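# Move paper-laden cart through door into yellow bay

## Task

Get the utility cart from this room, past the self-closing door, and into the yellow-taped bay in the next room. All four of its wheels must sit inside the tape and none may touch it. The case of copy paper has to rest in the cart's top tray without any part overhanging the tray's edges. The door must be closed when you finish. You may use r1, r2 or both. If either robot tips over or is left leaning, the task fails.

## Robot and tools

ROBOTS. Two identical Hello Robot Stretch 4 units, r1 and r2. Each has an omni-wheel base, a lift that slides up a mast, and one arm that telescopes forward and ends in a wrist and gripper. Each is about 1.6 m tall, and its base rim reaches at most 0.23 m from the base centre. A robot reports only in its own frames, so where the two stand relative to each other can be judged only from images, lidar_m and wrist_depth_mm. Equal commands can give travel that differs by up to about 3 cm per metre, so if both hold one load, that mismatch strains their hands and can topple one.

FRAMES. The base frame has its origin on the floor below the base centre, with x forward, y left and z up, in metres. hand_pose is a point between the open fingertips, given in this frame, and may be slightly wrong. base_odometry uses the base frame as it was at scene start and counts only wheel rotation, so slip appears as travel. Heading is in rad, left positive, from -3.142 to 3.142.

move. Arguments: r1, r2, cameras, blocking. blocking must always be false; the call comes back in about 0.5 s while motion goes on. Each robot's entry is an object holding base, joints or both, plus optional speeds, pace and contact_limits; alternatively it holds only end_of_arm: "enable_torque", which re-powers a limp wrist or gripper motor so it holds its position. A robot omitted gets nothing new, but its running motions continue.
- base is a relative offset from where the base last reported itself: translate_m (metres, forward positive, -2 to 2), strafe_m (metres, left positive, -2 to 2), or rotate_rad (radians, counter-clockwise positive, -3.2 to 3.2). translate_m and strafe_m may be combined into one straight diagonal drive without turning; rotate_rad goes alone.
- joints are absolute targets keyed by name: lift_m 0 to 1.2 m; arm_m 0 to 0.55 m extension; wrist_yaw_rad -1.134 to 4.276 (0 straight ahead, left positive, 3.14 folded back); wrist_pitch_rad -1.117 to 4.259 (0 level, 1.57 pointing down); wrist_roll_rad -1.117 to 4.259 (clockwise seen from behind is positive); gripper_m -0.038 to 0.141, the fingertip gap in metres (reading may be off by up to 0.015). Over-range joint targets get clipped and reported; other bad values are refused, and unknown keys make the call invalid.
- pace: "slow", "default", "fast" or "max". Base top speeds 0.1/0.3/0.4/0.6 m/s and 1/2/3/4 rad/s; lift 0.15/0.3/0.4/0.5 m/s; arm 0.1/0.4/0.6/0.7 m/s; wrist 1.82 rad/s always. A raised lift (above 0.2) slows the base, down to 0.3 m/s and 1 rad/s at 1.2.
- speeds: per-joint top speed overriding pace, for lift_m, arm_m and wrist joints (not gripper).
- contact_limits: 0 (gentlest) to 1, default 0.5, for arm_m, lift_m, translate_m, strafe_m, rotate_rad; put each beside its own command. A base limit persists until the next action naming base. arm_m needs roughly 15 to 40 N even at 0; for a light touch use 0 and aim 1 to 3 mm beyond contact. With a gripped load keep lift_m limit at least 0.3 for 2 kg, 0.15 for 1 kg.
No motion runs past 14 s (time_out).

wait: seconds 0 to 10, plus cameras; returns state and images, and ends early once a commanded robot comes to rest. stop: brakes every running motion on both robots and re-holds slack wheels. zoom_image: camera plus region [x0, y0, x1, y1] in pixels from the top-left, at most 504 by 504. finished_scene: scene number; ends the scene for good, so the result must hold with robots idle. Cameras: r1_/r2_ head_camera, head_left_camera, head_right_camera, wrist_camera, or "all".

RESULTS. "move: r1 done; r2 ..." sums up each moved robot. Statuses: moving, done (for the base, wheels turned the full amount even if slipping), off_target, contact_stop (that motion goes slack), time_out (target dropped), limit_stop_at_own_body, limit_stop_at_tilt (lean over 6 degrees; lift, arm and wheels go slack), torque_fault. An uncommanded stop, a refusal, or such a stop blocking the request cancels the remaining move/wait/finished_scene calls in that reply. "as last shown" marks robots not named; "earlier move" in wait(0) reports older motions. lidar_m: 12 distances in metres, 30-degree sectors, first straight ahead then counter-clockwise (4th left, 7th rear, 10th right); "-" means nothing seen or closer than 0.25 m. wrist_depth_mm: 7x7 grid of depths, 100 to 2000 mm. turned_by_wheels vs turned_by_imu differing by over 0.1 rad across a move suggests a hit or slip. base_tilt is in degrees with up to 3 degrees bias. motor_effort is percent with peak in brackets; servo_current in mA. on_its_own lists uncommanded behaviour.

GRIPPING. Command a gap more than 0.015 below the object's width; about 0.06 below resists tugging. Use -0.02 or less to close around a bar or handle. Neither the reading nor done proves a grasp; a rise in gripper servo_current suggests a squeeze.

AVOID. Robots pressing or colliding with each other, including gripping the other's fingers: fails the scene. Tipping: no turning, driving or stopping with over 1 kg held and arm_m above 0.2, especially at fast or max; strong pushes with a high gripper. Self-collision: gripper over the base with a low lift, awkward tilt-up plus roll or yaw combinations, and tilting or rolling while folded back. Slack lifts can drop loads; slack wheels can roll. Avoid drops, slams, hard hits and very hard pushes, and never let the paper fall.

Each tool is called after "Request:" as name(argument=value, ...), one argument or row to a line, values as JSON.

## Session

Request:
move(
)

Scene clock: 0.00 s.
r1.base_odometry: x=+0.000 y=+0.000 heading=+0.000
r1.turned_by_wheels: +0.000
r1.turned_by_imu: +0.000
r1.base_tilt: forward=-1.6 right=+1.3
r1.lidar_m: 1.92 2.25 3.81 1.93 0.97 0.84 0.83 0.93 0.77 0.76 0.93 1.59
r1.base_status: not commanded
r1.joint_positions: lift_m=+0.127 arm_m=+0.000 wrist_yaw_rad=+3.089 wrist_pitch_rad=+0.002 wrist_roll_rad=+0.000 gripper_m=+0.056
r1.joint_status: not commanded
r1.measured_speeds: all 0
r1.motor_effort: lift_m=+20 arm_m=-4 wheel_0=+0 wheel_1=+1 wheel_2=+1
r1.servo_current: wrist_yaw_rad=39 wrist_pitch_rad=46 wrist_roll_rad=65 gripper_m=39
r1.hand_pose: x=-0.1125 y=+0.1024 z=+0.3046 quat_wxyz=(+0.026, -0.001, +0.000, +1.000) (m; r1's base frame)
r1.wrist_depth_mm: 137 138 - - - - - / 113 139 - - - - - / 117 140 224 - - - - / 137 161 - - - - - / - - - - - - - / - - 191 - 187 - - / 842 759 750 788 788 732 768
r2.base_odometry: x=+0.000 y=+0.000 heading=+0.000
r2.turned_by_wheels: +0.000
r2.turned_by_imu: +0.000
r2.base_tilt: forward=-0.6 right=+0.1
r2.lidar_m: 2.02 1.45 1.40 1.49 2.01 2.22 2.34 3.17 1.60 3.62 2.59 2.46
r2.base_status: not commanded
r2.joint_positions: lift_m=+0.295 arm_m=+0.000 wrist_yaw_rad=+3.133 wrist_pitch_rad=+0.002 wrist_roll_rad=+0.000 gripper_m=+0.056
r2.joint_status: not commanded
r2.measured_speeds: all 0
r2.motor_effort: lift_m=+18 arm_m=-4 wheel_0=+0 wheel_1=-1 wheel_2=+0
r2.servo_current: wrist_yaw_rad=46 wrist_pitch_rad=39 wrist_roll_rad=46 gripper_m=59
r2.hand_pose: x=-0.1167 y=+0.0898 z=+0.4727 quat_wxyz=(+0.004, -0.001, +0.000, +1.000) (m; r2's base frame)
r2.wrist_depth_mm: - 140 - - - - - / - 126 150 - - - - / - 130 185 - - - - / 144 143 272 - - - - / 229 - - - - - - / 226 1576 196 1576 190 1618 1464 / 226 1060 1138 - - 1025 1060
pictures: r1_head_camera, r1_head_left_camera, r1_head_right_camera, r1_wrist_camera, r2_head_camera, r2_head_left_camera, r2_head_right_camera, r2_wrist_camera
Images, in order (width x height): r1_head_camera 420x560, r1_head_left_camera 420x672, r1_head_right_camera 420x672, r1_wrist_camera 616x392, r2_head_camera 420x560, r2_head_left_camera 420x672, r2_head_right_camera 420x672, r2_wrist_camera 616x392.

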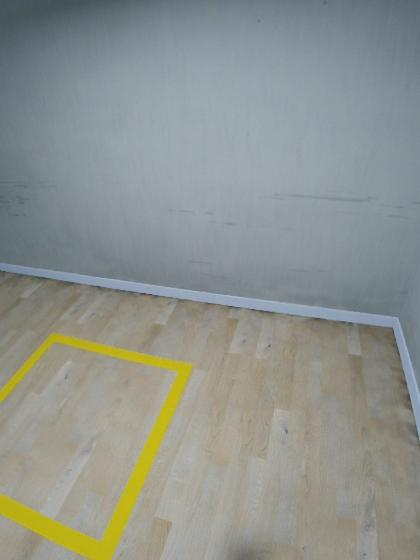

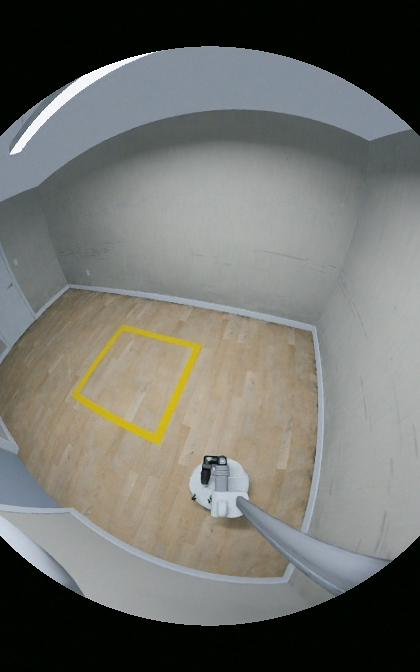

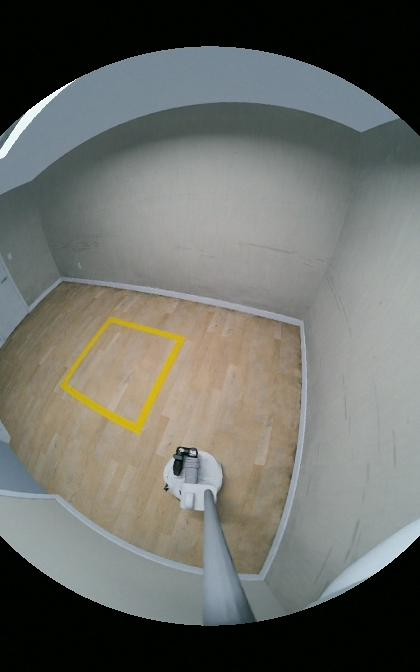

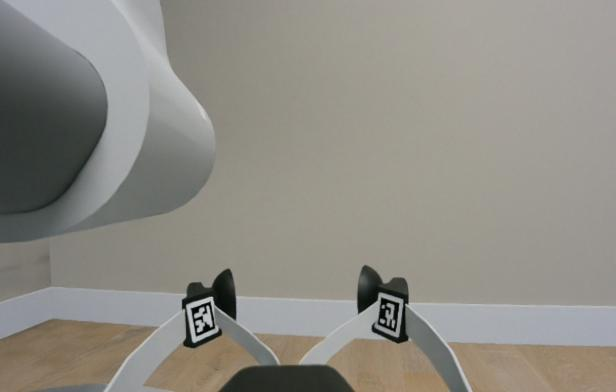

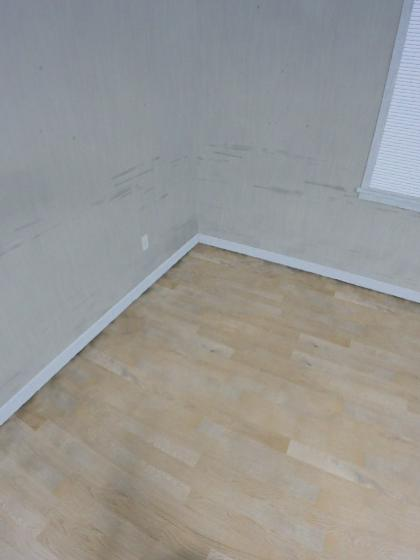

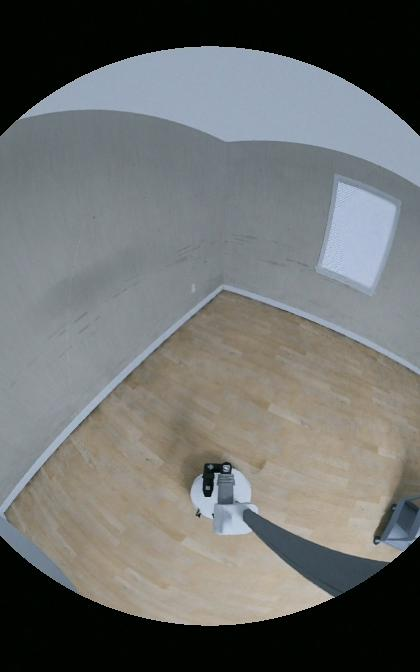

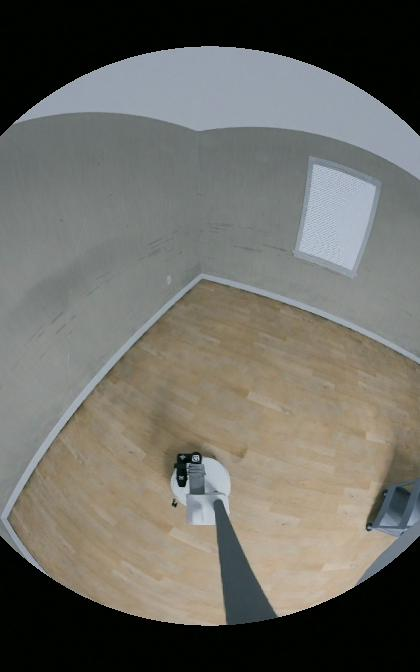

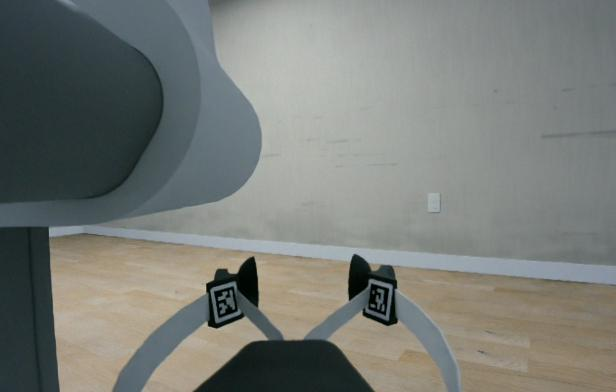

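Request:
move(
  r1={"base":{"rotate_rad":1.0}},
  r2={"base":{"rotate_rad":-1.5}},
  blocking=false,
  cameras=[],
)

Request:
wait(
  seconds=2,
  cameras=[],
)

Request:
wait(
  seconds=1,
  cameras=["r1_head_camera","r1_head_left_camera","r1_head_right_camera","r2_head_camera","r2_head_left_camera","r2_head_right_camera"],
)

Scene clock: 4.60 s.
move: r1 moving; r2 moving
r1.base_odometry: x=+0.000 y=+0.000 heading=+0.252
r1.turned_by_wheels: +0.252
r1.turned_by_imu: +0.252
r1.base_tilt: forward=-1.6 right=+1.2
r1.lidar_m: 1.98 2.71 3.66 1.25 0.89 0.80 0.87 0.80 0.77 0.82 1.11 1.92
r1.base_status: rotate_rad moving
r1.joint_positions: lift_m=+0.127 arm_m=+0.000 wrist_yaw_rad=+3.089 wrist_pitch_rad=+0.002 wrist_roll_rad=+0.000 gripper_m=+0.056
r1.joint_status: not commanded
r1.measured_speeds: translate_m=-0.001 strafe_m=-0.001 rotate_rad=+0.980 lift_m=+0.000 arm_m=+0.000 wrist_yaw_rad=+0.000 wrist_pitch_rad=+0.000 wrist_roll_rad=+0.000
r1.motor_effort: lift_m=+20(20) arm_m=-4(4) wheel_0=-8(9) wheel_1=-6(9) wheel_2=-7(7)
r1.servo_current: wrist_yaw_rad=59(59) wrist_pitch_rad=39(46) wrist_roll_rad=46(59) gripper_m=39(39)
r1.hand_pose: x=-0.1125 y=+0.1024 z=+0.3046 quat_wxyz=(+0.026, -0.001, +0.000, +1.000) (m; r1's base frame)
r1.wrist_depth_mm: 136 138 - - - - - / 113 139 - - - - - / 114 140 226 - - - - / 137 160 - - - - - / - - - - - - - / - 1060 190 - 187 - - / 778 750 750 798 750 699 732
r2.base_odometry: x=+0.000 y=+0.000 heading=-0.252
r2.turned_by_wheels: -0.252
r2.turned_by_imu: -0.244
r2.base_tilt: forward=-0.7 right=+0.1
r2.lidar_m: 2.52 1.62 1.40 1.40 1.67 2.23 2.24 2.64 1.59 1.63 2.93 2.49
r2.base_status: rotate_rad moving
r2.joint_positions: lift_m=+0.295 arm_m=+0.000 wrist_yaw_rad=+3.133 wrist_pitch_rad=+0.002 wrist_roll_rad=+0.000 gripper_m=+0.056
r2.joint_status: not commanded
r2.measured_speeds: translate_m=+0.000 strafe_m=+0.000 rotate_rad=-0.974 lift_m=+0.000 arm_m=+0.000 wrist_yaw_rad=+0.000 wrist_pitch_rad=+0.000 wrist_roll_rad=+0.000
r2.motor_effort: lift_m=+18(18) arm_m=-4(4) wheel_0=+8(9) wheel_1=+8(10) wheel_2=+9(11)
r2.servo_current: wrist_yaw_rad=33(52) wrist_pitch_rad=39(46) wrist_roll_rad=52(52) gripper_m=39(59)
r2.hand_pose: x=-0.1167 y=+0.0898 z=+0.4727 quat_wxyz=(+0.004, -0.001, +0.000, +1.000) (m; r2's base frame)
r2.wrist_depth_mm: - 141 - - - - - / - 127 150 - - - - / - 130 184 - - - - / 144 143 272 - - - - / 229 - - - - - - / 227 1576 196 1576 190 1661 1464 / 226 1060 1138 - - 1060 1060
pictures: none
No camera images: "cameras" was empty.

Scene clock: 5.80 s.
earlier move: r1 done; r2 moving
r1.base_odometry: x=+0.000 y=+0.000 heading=+1.000
r1.turned_by_wheels: +0.748
r1.turned_by_imu: +0.752
r1.base_tilt: forward=-1.6 right=+1.3
r1.lidar_m: 3.49 2.14 1.03 0.85 0.84 0.96 0.78 0.77 0.89 1.49 1.92 2.16
r1.base_status: done
r1.joint_positions: lift_m=+0.127 arm_m=+0.000 wrist_yaw_rad=+3.089 wrist_pitch_rad=+0.002 wrist_roll_rad=+0.000 gripper_m=+0.056
r1.joint_status: not commanded
r1.measured_speeds: all 0
r1.motor_effort: lift_m=+20(20) arm_m=-4(4) wheel_0=-3(10) wheel_1=-1(9) wheel_2=-1(8)
r1.servo_current: wrist_yaw_rad=59(59) wrist_pitch_rad=46(52) wrist_roll_rad=65(65) gripper_m=39(46)
r1.hand_pose: x=-0.1125 y=+0.1024 z=+0.3046 quat_wxyz=(+0.026, -0.001, +0.000, +1.000) (m; r1's base frame)
r1.wrist_depth_mm: 136 138 - - - - - / 113 139 - - - - - / 117 140 229 - - - - / 137 162 - - - - - / - - - - - - - / - - 191 - 187 - - / 741 163 750 798 798 778 759
r2.base_odometry: x=+0.000 y=+0.000 heading=-1.499
r2.turned_by_wheels: -1.247
r2.turned_by_imu: -1.214
r2.base_tilt: forward=-0.7 right=+0.1
r2.lidar_m: 3.33 2.55 2.46 1.91 1.44 1.38 1.54 2.22 2.22 2.38 3.48 1.61
r2.base_status: rotate_rad moving
r2.joint_positions: lift_m=+0.295 arm_m=+0.000 wrist_yaw_rad=+3.133 wrist_pitch_rad=+0.002 wrist_roll_rad=+0.000 gripper_m=+0.056
r2.joint_status: not commanded
r2.measured_speeds: translate_m=+0.000 strafe_m=+0.001 rotate_rad=-0.090 lift_m=+0.000 arm_m=+0.000 wrist_yaw_rad=+0.000 wrist_pitch_rad=+0.000 wrist_roll_rad=+0.000
r2.motor_effort: lift_m=+18(18) arm_m=-4(4) wheel_0=+5(11) wheel_1=+3(11) wheel_2=+4(11)
r2.servo_current: wrist_yaw_rad=39(59) wrist_pitch_rad=33(46) wrist_roll_rad=46(52) gripper_m=46(59)
r2.hand_pose: x=-0.1167 y=+0.0898 z=+0.4727 quat_wxyz=(+0.004, -0.001, +0.000, +1.000) (m; r2's base frame)
r2.wrist_depth_mm: - 140 - - - - - / - 127 141 - - - - / - 129 185 - - - - / 144 143 264 - - - - / 229 - - - - - - / 228 1576 196 1430 190 - - / 227 1060 1160 - - 1025 1060
wait: 1.20 of 2 s (r1 has come to rest)
pictures: none
No camera images: "cameras" was empty.

Scene clock: 6.13 s.
earlier move: r2 done
r1.base_odometry: x=+0.000 y=+0.000 heading=+1.000
r1.turned_by_wheels: +0.000
r1.turned_by_imu: +0.000
r1.base_tilt: forward=-1.6 right=+1.3
r1.lidar_m: 3.54 2.13 1.01 0.84 0.83 0.95 0.76 0.76 0.89 1.47 1.90 2.15
r1.base_status: done
r1.joint_positions: lift_m=+0.127 arm_m=+0.000 wrist_yaw_rad=+3.089 wrist_pitch_rad=+0.002 wrist_roll_rad=+0.000 gripper_m=+0.056
r1.joint_status: not commanded
r1.measured_speeds: all 0
r1.motor_effort: lift_m=+20(20) arm_m=-4(4) wheel_0=-3(10) wheel_1=-1(9) wheel_2=-1(8)
r1.servo_current: wrist_yaw_rad=33(65) wrist_pitch_rad=33(52) wrist_roll_rad=52(65) gripper_m=39(46)
r1.hand_pose: x=-0.1125 y=+0.1024 z=+0.3046 quat_wxyz=(+0.026, -0.001, +0.000, +1.000) (m; r1's base frame)
r1.wrist_depth_mm: 136 139 - - - - - / 113 139 - - - - - / 117 140 229 - - - - / 137 161 - - - - - / - - - - - - - / - - 190 - 187 - - / 741 163 759 788 788 788 768
r2.base_odometry: x=+0.000 y=+0.000 heading=-1.499
r2.turned_by_wheels: -0.001
r2.turned_by_imu: -0.001
r2.base_tilt: forward=-0.6 right=+0.1
r2.lidar_m: 3.34 2.53 2.50 1.87 1.44 1.40 1.52 2.20 2.23 2.38 3.46 1.60
r2.base_status: done
r2.joint_positions: lift_m=+0.295 arm_m=+0.000 wrist_yaw_rad=+3.133 wrist_pitch_rad=+0.002 wrist_roll_rad=+0.000 gripper_m=+0.056
r2.joint_status: not commanded
r2.measured_speeds: all 0
r2.motor_effort: lift_m=+18(18) arm_m=-4(4) wheel_0=+3(11) wheel_1=+1(11) wheel_2=+2(11)
r2.servo_current: wrist_yaw_rad=39(59) wrist_pitch_rad=39(46) wrist_roll_rad=52(52) gripper_m=39(59)
r2.hand_pose: x=-0.1167 y=+0.0898 z=+0.4727 quat_wxyz=(+0.004, -0.001, +0.000, +1.000) (m; r2's base frame)
r2.wrist_depth_mm: - 140 - - - - - / - 126 142 - - - - / - 130 185 - - - - / 144 143 265 - - - - / 229 - - - - - - / 228 1537 196 1336 190 - - / 226 1060 1138 - - 1042 1078
wait: 0.33 of 1 s (r2 has come to rest)
pictures: r1_head_camera, r1_head_left_camera, r1_head_right_camera, r2_head_camera, r2_head_left_camera, r2_head_right_camera
Images, in order (width x height): r1_head_camera 420x560, r1_head_left_camera 420x672, r1_head_right_camera 420x672, r2_head_camera 420x560, r2_head_left_camera 420x672, r2_head_right_camera 420x672.

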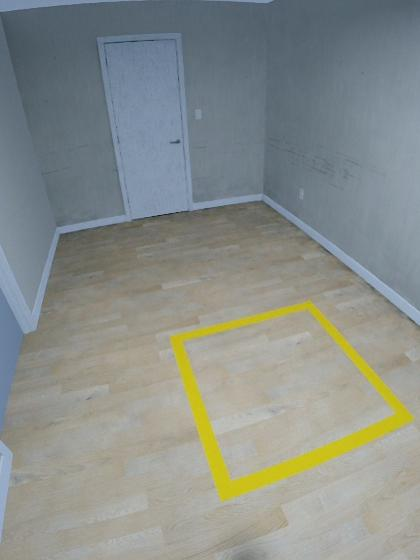

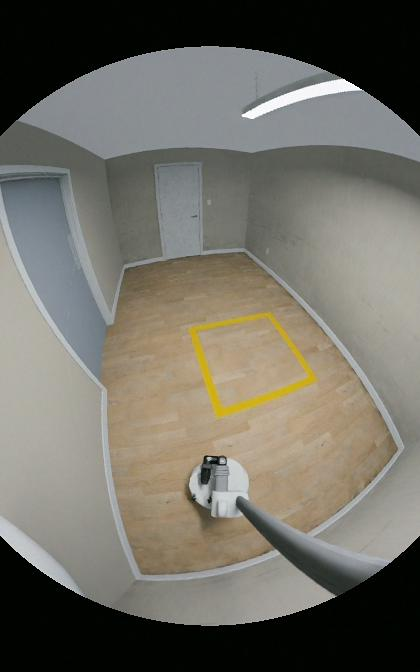

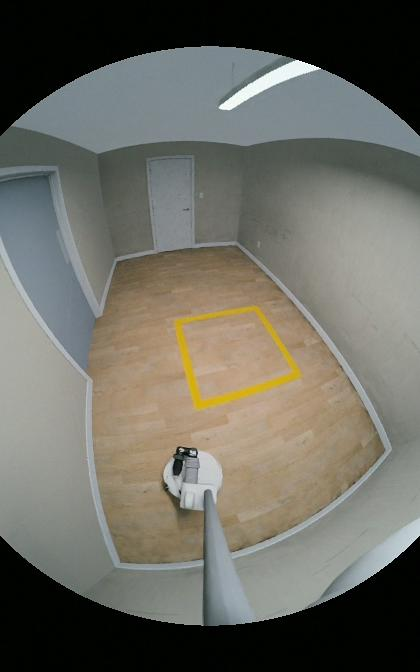

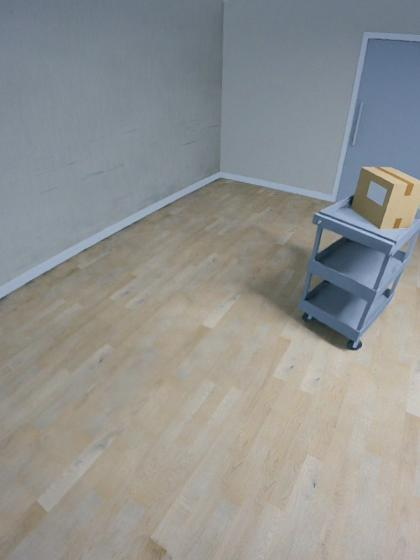

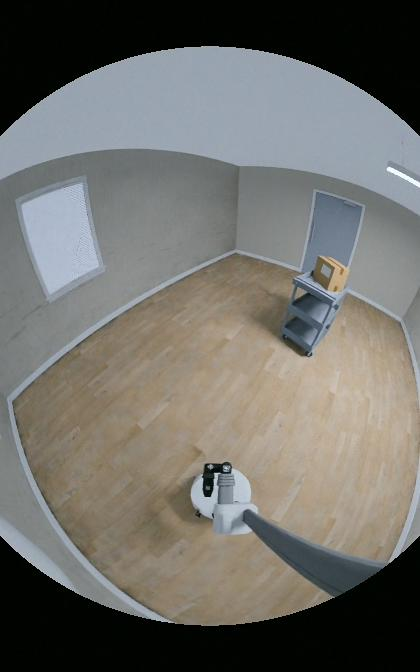

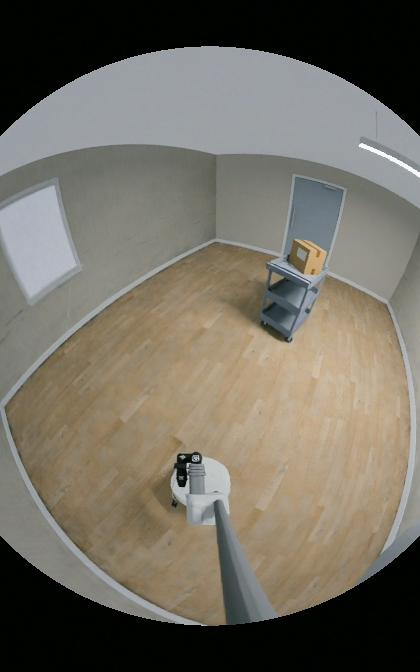

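Request:
zoom_image(
  camera="r2_head_left_camera",
  region=[270, 170, 390, 370],
)

Request:
zoom_image(
  camera="r1_head_left_camera",
  region=[0, 140, 140, 400],
)

Request:
zoom_image(
  camera="r2_head_camera",
  region=[280, 20, 420, 370],
)

Scaled by 2.520 from the camera's 420x672 image, which has a finer 600x960 frame.

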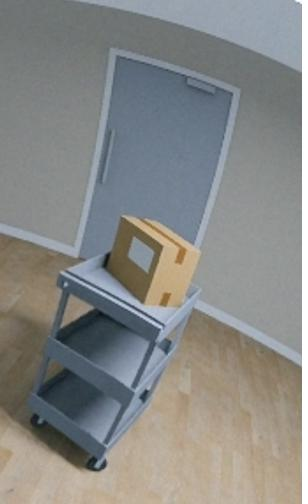

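Scaled by 1.938 from the camera's 420x672 image, which has a finer 600x960 frame.

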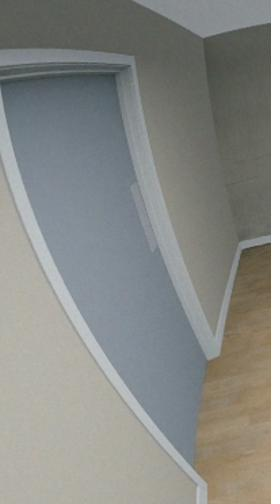

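Scaled by 1.440 from the camera's 420x560 image, which has a finer 1200x1600 frame.

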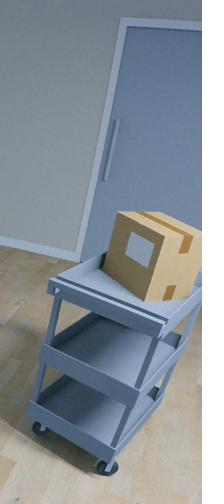

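Request:
move(
  r1={"base":{"rotate_rad":1.87}},
  r2={"base":{"rotate_rad":-0.38},"joints":{"lift_m":0.9}},
  blocking=false,
  cameras=[],
)

Request:
wait(
  seconds=3,
  cameras=[],
)

Request:
wait(
  seconds=2,
  cameras=["r1_head_camera","r1_head_left_camera","r1_head_right_camera","r2_head_camera","r2_head_left_camera"],
)

Scene clock: 30.27 s.
move: r1 moving; r2 moving
r1.base_odometry: x=+0.000 y=+0.000 heading=+1.252
r1.turned_by_wheels: +0.252
r1.turned_by_imu: +0.253
r1.base_tilt: forward=-1.6 right=+1.3
r1.lidar_m: 3.91 1.31 0.89 0.84 0.85 0.85 0.77 0.81 1.04 1.92 1.96 2.55
r1.base_status: rotate_rad moving
r1.joint_positions: lift_m=+0.127 arm_m=+0.000 wrist_yaw_rad=+3.089 wrist_pitch_rad=+0.002 wrist_roll_rad=+0.000 gripper_m=+0.056
r1.joint_status: not commanded
r1.measured_speeds: translate_m=+0.000 strafe_m=+0.000 rotate_rad=+0.970 lift_m=+0.000 arm_m=+0.000 wrist_yaw_rad=+0.000 wrist_pitch_rad=+0.000 wrist_roll_rad=+0.000
r1.motor_effort: lift_m=+20(20) arm_m=-4(4) wheel_0=-5(9) wheel_1=-6(9) wheel_2=-6(7)
r1.servo_current: wrist_yaw_rad=52(52) wrist_pitch_rad=46(46) wrist_roll_rad=46(65) gripper_m=46(46)
r1.hand_pose: x=-0.1125 y=+0.1024 z=+0.3046 quat_wxyz=(+0.026, -0.001, +0.000, +1.000) (m; r1's base frame)
r1.wrist_depth_mm: 136 138 - - - - - / 113 139 - - - - - / 117 139 229 - - - - / 137 162 - - - - - / - - - - - - - / - - 190 - 188 - - / 778 164 759 154 788 768 778
r2.base_odometry: x=+0.000 y=+0.000 heading=-1.744
r2.turned_by_wheels: -0.244
r2.turned_by_imu: -0.237
r2.base_tilt: forward=-0.7 right=+0.0
r2.lidar_m: 1.70 2.81 2.49 2.45 1.56 1.38 1.43 1.74 2.22 2.25 2.79 1.61
r2.base_status: rotate_rad moving
r2.joint_positions: lift_m=+0.333 arm_m=+0.000 wrist_yaw_rad=+3.133 wrist_pitch_rad=+0.002 wrist_roll_rad=+0.000 gripper_m=+0.056
r2.joint_status: lift_m moving
r2.measured_speeds: translate_m=-0.001 strafe_m=+0.001 rotate_rad=-0.785 lift_m=+0.146 arm_m=+0.000 wrist_yaw_rad=+0.000 wrist_pitch_rad=+0.000 wrist_roll_rad=+0.000
r2.motor_effort: lift_m=+24(24) arm_m=-4(4) wheel_0=+3(10) wheel_1=+5(9) wheel_2=+6(11)
r2.servo_current: wrist_yaw_rad=46(59) wrist_pitch_rad=46(46) wrist_roll_rad=46(59) gripper_m=52(52)
r2.hand_pose: x=-0.1167 y=+0.0898 z=+0.5103 quat_wxyz=(+0.004, -0.001, +0.000, +1.000) (m; r2's base frame)
r2.wrist_depth_mm: - 141 - - - - - / - 126 141 - - - - / - 130 184 - - - - / 144 144 207 - - - - / 230 - - - - - - / 227 1661 195 171 191 - - / 226 1138 1182 - - 1098 1060
pictures: none
No camera images: "cameras" was empty.

Scene clock: 32.00 s.
earlier move: r1 done; r2 moving
r1.base_odometry: x=+0.000 y=+0.000 heading=+2.869
r1.turned_by_wheels: +1.618
r1.turned_by_imu: +1.626
r1.base_tilt: forward=-1.6 right=+1.3
r1.lidar_m: 0.83 0.86 0.81 0.77 0.81 1.09 1.91 2.00 2.67 3.94 1.30 0.90
r1.base_status: done
r1.joint_positions: lift_m=+0.127 arm_m=+0.000 wrist_yaw_rad=+3.089 wrist_pitch_rad=+0.002 wrist_roll_rad=+0.000 gripper_m=+0.056
r1.joint_status: not commanded
r1.measured_speeds: all 0
r1.motor_effort: lift_m=+20(20) arm_m=-4(4) wheel_0=-2(11) wheel_1=+0(10) wheel_2=+0(9)
r1.servo_current: wrist_yaw_rad=72(72) wrist_pitch_rad=39(52) wrist_roll_rad=46(65) gripper_m=39(52)
r1.hand_pose: x=-0.1125 y=+0.1024 z=+0.3046 quat_wxyz=(+0.026, -0.001, +0.000, +1.000) (m; r1's base frame)
r1.wrist_depth_mm: 136 138 - - - - - / 113 139 - - - - - / 118 140 272 - - - - / 137 162 - - - - - / 1661 1661 - - - - - / 1160 1182 195 1182 187 1138 - / 842 750 759 798 788 778 768
r2.base_odometry: x=+0.000 y=+0.000 heading=-1.879
r2.turned_by_wheels: -0.135
r2.turned_by_imu: -0.131
r2.base_tilt: forward=-0.7 right=+0.1
r2.lidar_m: 1.66 3.02 2.50 2.48 1.67 1.42 1.39 1.61 2.23 2.22 2.57 1.60
r2.base_status: done
r2.joint_positions: lift_m=+0.808 arm_m=+0.000 wrist_yaw_rad=+3.133 wrist_pitch_rad=+0.002 wrist_roll_rad=+0.000 gripper_m=+0.056
r2.joint_status: lift_m moving
r2.measured_speeds: translate_m=+0.000 strafe_m=+0.000 rotate_rad=+0.000 lift_m=+0.239 arm_m=+0.000 wrist_yaw_rad=+0.000 wrist_pitch_rad=+0.000 wrist_roll_rad=+0.000
r2.motor_effort: lift_m=+20(26) arm_m=-4(4) wheel_0=+4(10) wheel_1=+2(9) wheel_2=+4(11)
r2.servo_current: wrist_yaw_rad=39(65) wrist_pitch_rad=39(46) wrist_roll_rad=39(59) gripper_m=52(52)
r2.hand_pose: x=-0.1167 y=+0.0898 z=+0.9862 quat_wxyz=(+0.004, -0.001, +0.000, +1.000) (m; r2's base frame)
r2.wrist_depth_mm: - 141 - - - - - / - 126 142 - - - - / - 129 186 - - - - / 144 144 207 - - - - / 219 - - - - - - / 220 - 189 - 189 - - / 224 - - - - - -
wait: 1.73 of 3 s (r1 has come to rest)
pictures: none
No camera images: "cameras" was empty.

Scene clock: 33.07 s.
earlier move: r2 done
r1.base_odometry: x=+0.000 y=+0.000 heading=+2.869
r1.turned_by_wheels: +0.000
r1.turned_by_imu: +0.000
r1.base_tilt: forward=-1.6 right=+1.3
r1.lidar_m: 0.84 0.87 0.81 0.76 0.80 1.09 1.93 2.02 2.69 3.91 1.29 0.88
r1.base_status: done
r1.joint_positions: lift_m=+0.127 arm_m=+0.000 wrist_yaw_rad=+3.089 wrist_pitch_rad=+0.002 wrist_roll_rad=+0.000 gripper_m=+0.056
r1.joint_status: not commanded
r1.measured_speeds: all 0
r1.motor_effort: lift_m=+20(20) arm_m=-4(4) wheel_0=-1(11) wheel_1=+0(10) wheel_2=+0(9)
r1.servo_current: wrist_yaw_rad=46(72) wrist_pitch_rad=46(52) wrist_roll_rad=52(65) gripper_m=39(52)
r1.hand_pose: x=-0.1125 y=+0.1024 z=+0.3046 quat_wxyz=(+0.026, -0.001, +0.000, +1.000) (m; r1's base frame)
r1.wrist_depth_mm: 136 138 - - - - - / 113 139 - - - - - / 118 140 273 - - - - / 137 162 - - - - - / 1661 1708 - - - - - / 1182 1205 194 1205 188 1138 - / 842 750 750 798 788 778 778
r2.base_odometry: x=+0.000 y=+0.000 heading=-1.879
r2.turned_by_wheels: +0.000
r2.turned_by_imu: +0.000
r2.base_tilt: forward=-0.7 right=+0.0
r2.lidar_m: 1.60 2.98 2.51 2.50 1.69 1.41 1.41 1.60 2.22 2.21 2.54 1.60
r2.base_status: done
r2.joint_positions: lift_m=+0.900 arm_m=+0.000 wrist_yaw_rad=+3.133 wrist_pitch_rad=+0.002 wrist_roll_rad=+0.000 gripper_m=+0.056
r2.joint_status: all done
r2.measured_speeds: all 0
r2.motor_effort: lift_m=+21(26) arm_m=-4(4) wheel_0=+4(10) wheel_1=+2(9) wheel_2=+4(11)
r2.servo_current: wrist_yaw_rad=46(65) wrist_pitch_rad=46(46) wrist_roll_rad=46(59) gripper_m=52(52)
r2.hand_pose: x=-0.1167 y=+0.0898 z=+1.0775 quat_wxyz=(+0.004, -0.001, +0.000, +1.000) (m; r2's base frame)
r2.wrist_depth_mm: - 141 - - - - - / - 126 142 - - - - / - 130 184 - - - - / 144 143 217 - - - - / 220 - - - - - - / 220 - 190 - 189 - - / 226 - - - - - -
wait: 1.07 of 2 s (r2 has come to rest)
pictures: r1_head_camera, r1_head_left_camera, r1_head_right_camera, r2_head_camera, r2_head_left_camera
Images, in order (width x height): r1_head_camera 420x560, r1_head_left_camera 420x672, r1_head_right_camera 420x672, r2_head_camera 420x560, r2_head_left_camera 420x672.

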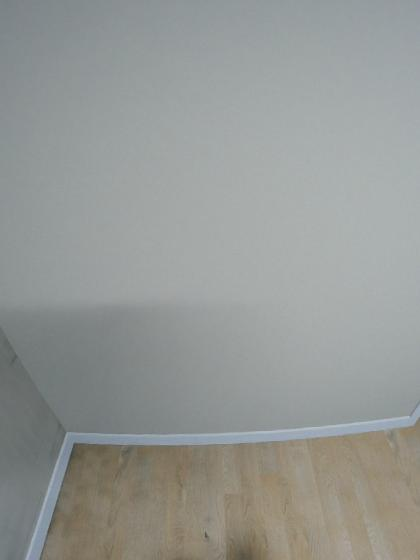

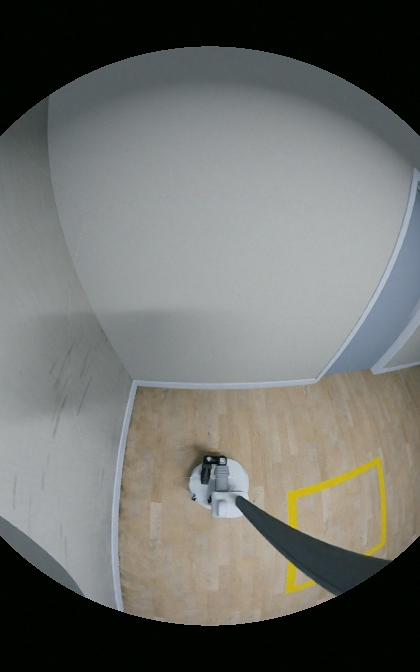

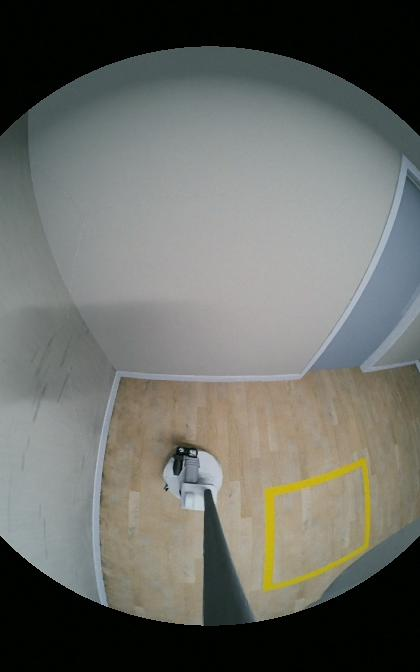

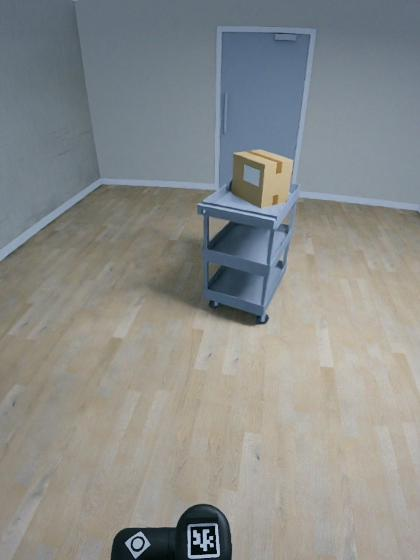

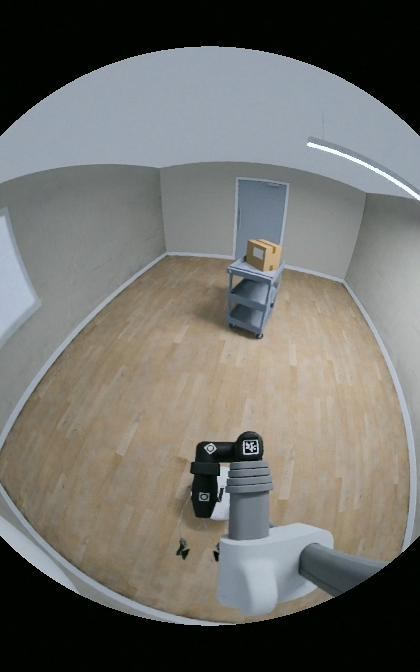

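Request:
zoom_image(
  camera="r2_head_camera",
  region=[180, 130, 320, 330],
)

Request:
zoom_image(
  camera="r2_head_left_camera",
  region=[200, 220, 310, 350],
)

Request:
move(
  r1={"base":{"strafe_m":-1.3},"joints":{"lift_m":0.9}},
  r2={"base":{"translate_m":0.6}},
  blocking=false,
  cameras=[],
)

Request:
wait(
  seconds=2.5,
  cameras=[],
)

Request:
wait(
  seconds=4,
  cameras=["r1_head_camera","r1_head_left_camera","r2_head_camera","r2_head_left_camera"],
)

Scaled by 2.520 from the camera's 420x560 image, which has a finer 1200x1600 frame.

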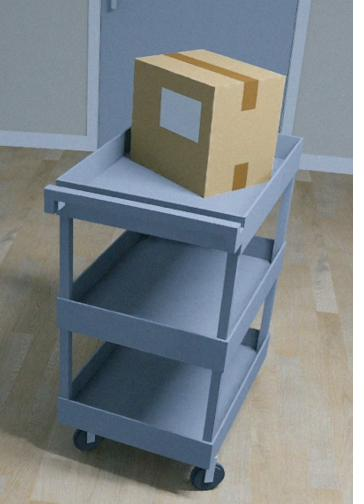

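Scaled by 3.877 from the camera's 420x672 image, which has a finer 600x960 frame.

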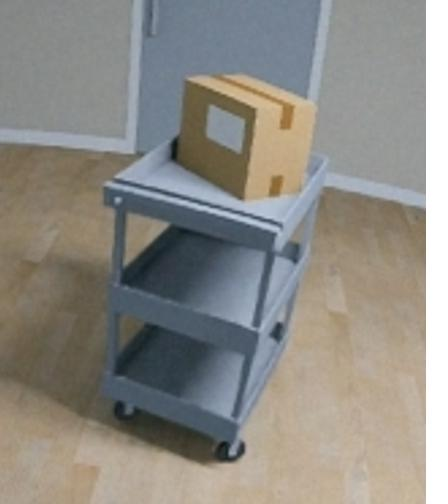

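Scene clock: 40.70 s.
move: r1 moving; r2 moving
r1.base_odometry: x=+0.010 y=+0.035 heading=+2.870
r1.turned_by_wheels: +0.000
r1.turned_by_imu: +0.000
r1.base_tilt: forward=-1.6 right=+1.3
r1.lidar_m: 0.84 0.88 0.85 0.81 0.84 1.10 1.92 1.99 2.67 3.91 1.26 0.90
r1.base_status: strafe_m moving
r1.joint_positions: lift_m=+0.164 arm_m=+0.000 wrist_yaw_rad=+3.089 wrist_pitch_rad=+0.002 wrist_roll_rad=+0.000 gripper_m=+0.056
r1.joint_status: lift_m moving
r1.measured_speeds: translate_m=-0.001 strafe_m=-0.141 rotate_rad=+0.005 lift_m=+0.146 arm_m=+0.000 wrist_yaw_rad=+0.000 wrist_pitch_rad=+0.000 wrist_roll_rad=+0.000
r1.motor_effort: lift_m=+27(27) arm_m=-4(4) wheel_0=+9(10) wheel_1=-8(10) wheel_2=+0(2)
r1.servo_current: wrist_yaw_rad=39(65) wrist_pitch_rad=39(52) wrist_roll_rad=46(78) gripper_m=33(52)
r1.hand_pose: x=-0.1125 y=+0.1024 z=+0.3421 quat_wxyz=(+0.026, -0.001, +0.000, +1.000) (m; r1's base frame)
r1.wrist_depth_mm: 136 139 - - - - - / 114 139 - - - - - / 117 140 274 - - - - / 137 161 - - - - - / 1863 1863 - - - - - / 1464 1308 191 1308 187 1160 - / 878 809 831 878 866 831 842
r2.base_odometry: x=-0.009 y=-0.030 heading=-1.879
r2.turned_by_wheels: +0.000
r2.turned_by_imu: +0.001
r2.base_tilt: forward=-0.7 right=+0.1
r2.lidar_m: 1.58 2.94 2.49 2.45 1.73 1.44 1.44 1.64 2.24 2.24 2.55 1.59
r2.base_status: translate_m moving
r2.joint_positions: lift_m=+0.900 arm_m=+0.000 wrist_yaw_rad=+3.133 wrist_pitch_rad=+0.002 wrist_roll_rad=+0.000 gripper_m=+0.056
r2.joint_status: not commanded
r2.measured_speeds: translate_m=+0.121 strafe_m=+0.001 rotate_rad=+0.000 lift_m=+0.000 arm_m=+0.000 wrist_yaw_rad=+0.000 wrist_pitch_rad=+0.000 wrist_roll_rad=+0.000
r2.motor_effort: lift_m=+21(21) arm_m=-4(4) wheel_0=+7(10) wheel_1=+7(9) wheel_2=-12(12)
r2.servo_current: wrist_yaw_rad=39(52) wrist_pitch_rad=46(46) wrist_roll_rad=52(59) gripper_m=46(59)
r2.hand_pose: x=-0.1167 y=+0.0898 z=+1.0775 quat_wxyz=(+0.004, -0.001, +0.000, +1.000) (m; r2's base frame)
r2.wrist_depth_mm: - 141 - - - - - / - 125 148 - - - - / - 129 191 - - - - / 144 144 213 - - - - / 219 - - - - - - / 220 - 190 - 188 - - / 224 - - - - - -
pictures: none
No camera images: "cameras" was empty.

Scene clock: 43.20 s.
earlier move: r1 moving; r2 moving
r1.base_odometry: x=+0.200 y=+0.717 heading=+2.869
r1.turned_by_wheels: +0.000
r1.turned_by_imu: -0.005
r1.base_tilt: forward=-1.6 right=+1.3
r1.lidar_m: 0.87 0.90 1.22 1.51 1.55 2.03 1.90 1.98 2.62 3.19 1.45 0.92
r1.base_status: strafe_m moving
r1.joint_positions: lift_m=+0.850 arm_m=+0.000 wrist_yaw_rad=+3.089 wrist_pitch_rad=+0.002 wrist_roll_rad=+0.000 gripper_m=+0.056
r1.joint_status: lift_m moving
r1.measured_speeds: translate_m=+0.000 strafe_m=-0.300 rotate_rad=+0.000 lift_m=+0.177 arm_m=+0.000 wrist_yaw_rad=+0.000 wrist_pitch_rad=+0.000 wrist_roll_rad=+0.000
r1.motor_effort: lift_m=+24(30) arm_m=-4(4) wheel_0=+6(11) wheel_1=-4(11) wheel_2=+0(2)
r1.servo_current: wrist_yaw_rad=46(72) wrist_pitch_rad=46(52) wrist_roll_rad=46(78) gripper_m=39(52)
r1.hand_pose: x=-0.1125 y=+0.1024 z=+1.0278 quat_wxyz=(+0.026, -0.001, +0.000, +1.000) (m; r1's base frame)
r1.wrist_depth_mm: 136 138 - - - - - / 113 139 - - - - - / 118 139 272 - - - - / 137 162 - - - - - / - - - - - - - / - - 193 - 187 - - / - 140 - 153 - - -
r2.base_odometry: x=-0.180 y=-0.567 heading=-1.879
r2.turned_by_wheels: +0.000
r2.turned_by_imu: +0.001
r2.base_tilt: forward=-0.7 right=+0.1
r2.lidar_m: 1.08 2.83 2.34 2.34 2.37 1.99 2.00 2.27 2.34 2.36 2.72 1.06
r2.base_status: translate_m moving
r2.joint_positions: lift_m=+0.900 arm_m=+0.000 wrist_yaw_rad=+3.133 wrist_pitch_rad=+0.002 wrist_roll_rad=+0.000 gripper_m=+0.056
r2.joint_status: not commanded
r2.measured_speeds: translate_m=+0.054 strafe_m=+0.000 rotate_rad=+0.001 lift_m=+0.000 arm_m=+0.000 wrist_yaw_rad=+0.000 wrist_pitch_rad=+0.000 wrist_roll_rad=+0.000
r2.motor_effort: lift_m=+21(21) arm_m=-3(4) wheel_0=+3(12) wheel_1=+4(9) wheel_2=-4(14)
r2.servo_current: wrist_yaw_rad=46(59) wrist_pitch_rad=46(46) wrist_roll_rad=52(59) gripper_m=52(59)
r2.hand_pose: x=-0.1167 y=+0.0898 z=+1.0775 quat_wxyz=(+0.004, -0.001, +0.000, +1.000) (m; r2's base frame)
r2.wrist_depth_mm: - 140 - - - - - / - 126 149 - - - - / - 129 192 - - - - / 144 144 270 - - - - / 228 - - - - - - / 225 - 196 - 191 - - / 224 - - - - - -
wait: 2.50 s; no rest
pictures: none
No camera images: "cameras" was empty.

Scene clock: 43.70 s.
earlier move: r1 moving; r2 done
r1.base_odometry: x=+0.241 y=+0.862 heading=+2.869
r1.turned_by_wheels: +0.000
r1.turned_by_imu: -0.001
r1.base_tilt: forward=-1.6 right=+1.3
r1.lidar_m: 0.87 0.90 1.22 1.66 1.69 1.97 1.88 1.96 2.61 3.05 1.48 1.02
r1.base_status: strafe_m moving
r1.joint_positions: lift_m=+0.899 arm_m=+0.000 wrist_yaw_rad=+3.089 wrist_pitch_rad=+0.002 wrist_roll_rad=+0.000 gripper_m=+0.056
r1.joint_status: lift_m moving
r1.measured_speeds: translate_m=+0.000 strafe_m=-0.300 rotate_rad=+0.001 lift_m=+0.027 arm_m=+0.000 wrist_yaw_rad=+0.000 wrist_pitch_rad=+0.000 wrist_roll_rad=+0.000
r1.motor_effort: lift_m=+27(30) arm_m=-4(4) wheel_0=+6(11) wheel_1=-5(11) wheel_2=-1(2)
r1.servo_current: wrist_yaw_rad=59(72) wrist_pitch_rad=46(52) wrist_roll_rad=46(78) gripper_m=39(52)
r1.hand_pose: x=-0.1125 y=+0.1024 z=+1.0763 quat_wxyz=(+0.026, -0.001, +0.000, +1.000) (m; r1's base frame)
r1.wrist_depth_mm: 136 138 - - - - - / 113 139 - - - - - / 117 140 271 - - - - / 137 161 - - - - - / - - - - - - - / - - 191 - 187 - - / - 140 - 153 - - -
r2.base_odometry: x=-0.182 y=-0.572 heading=-1.879
r2.turned_by_wheels: +0.000
r2.turned_by_imu: +0.000
r2.base_tilt: forward=-0.7 right=+0.0
r2.lidar_m: 1.09 2.85 2.35 2.34 2.35 2.01 1.99 2.28 2.36 2.38 2.71 1.04
r2.base_status: done
r2.joint_positions: lift_m=+0.900 arm_m=+0.000 wrist_yaw_rad=+3.133 wrist_pitch_rad=+0.002 wrist_roll_rad=+0.000 gripper_m=+0.056
r2.joint_status: not commanded
r2.measured_speeds: all 0
r2.motor_effort: lift_m=+21(21) arm_m=-4(4) wheel_0=+2(12) wheel_1=+3(9) wheel_2=-3(14)
r2.servo_current: wrist_yaw_rad=52(59) wrist_pitch_rad=39(46) wrist_roll_rad=46(59) gripper_m=52(59)
r2.hand_pose: x=-0.1167 y=+0.0898 z=+1.0775 quat_wxyz=(+0.004, -0.001, +0.000, +1.000) (m; r2's base frame)
r2.wrist_depth_mm: - 140 - - - - - / - 126 148 - - - - / - 129 193 - - - - / 144 143 270 - - - - / 229 - - - - - - / 227 - 196 - 191 - - / 224 - - - - - -
wait: 0.50 of 4 s (r2 has come to rest)
pictures: r1_head_camera, r1_head_left_camera, r2_head_camera, r2_head_left_camera
Images, in order (width x height): r1_head_camera 420x560, r1_head_left_camera 420x672, r2_head_camera 420x560, r2_head_left_camera 420x672.

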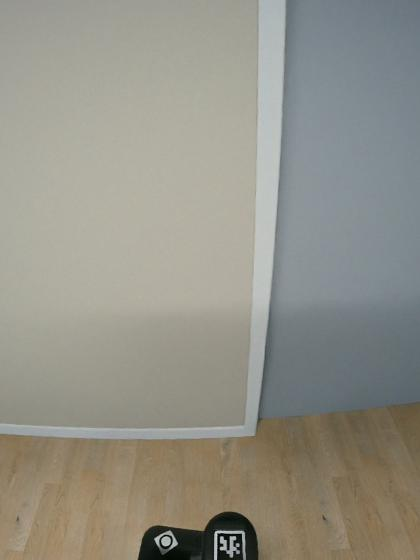

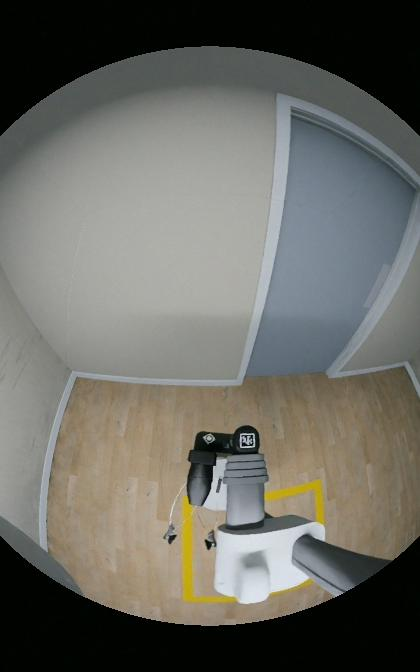

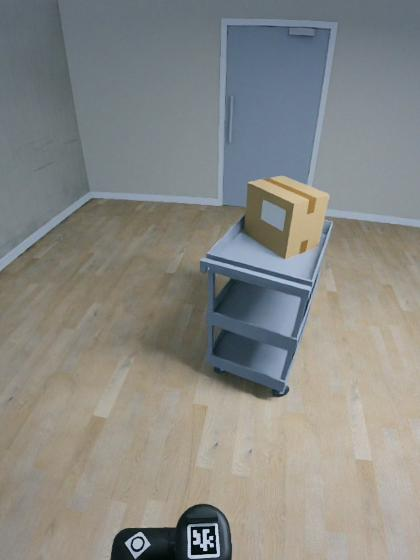

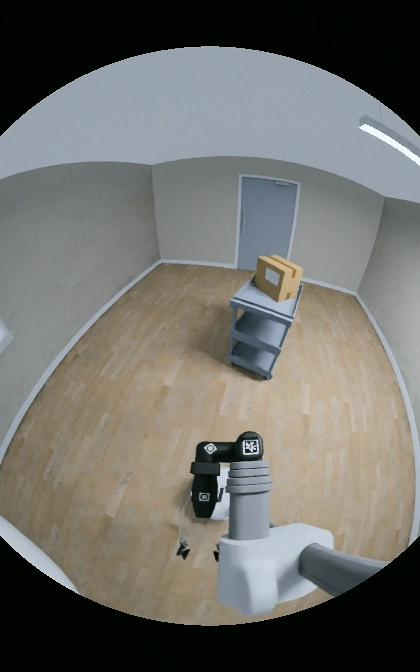

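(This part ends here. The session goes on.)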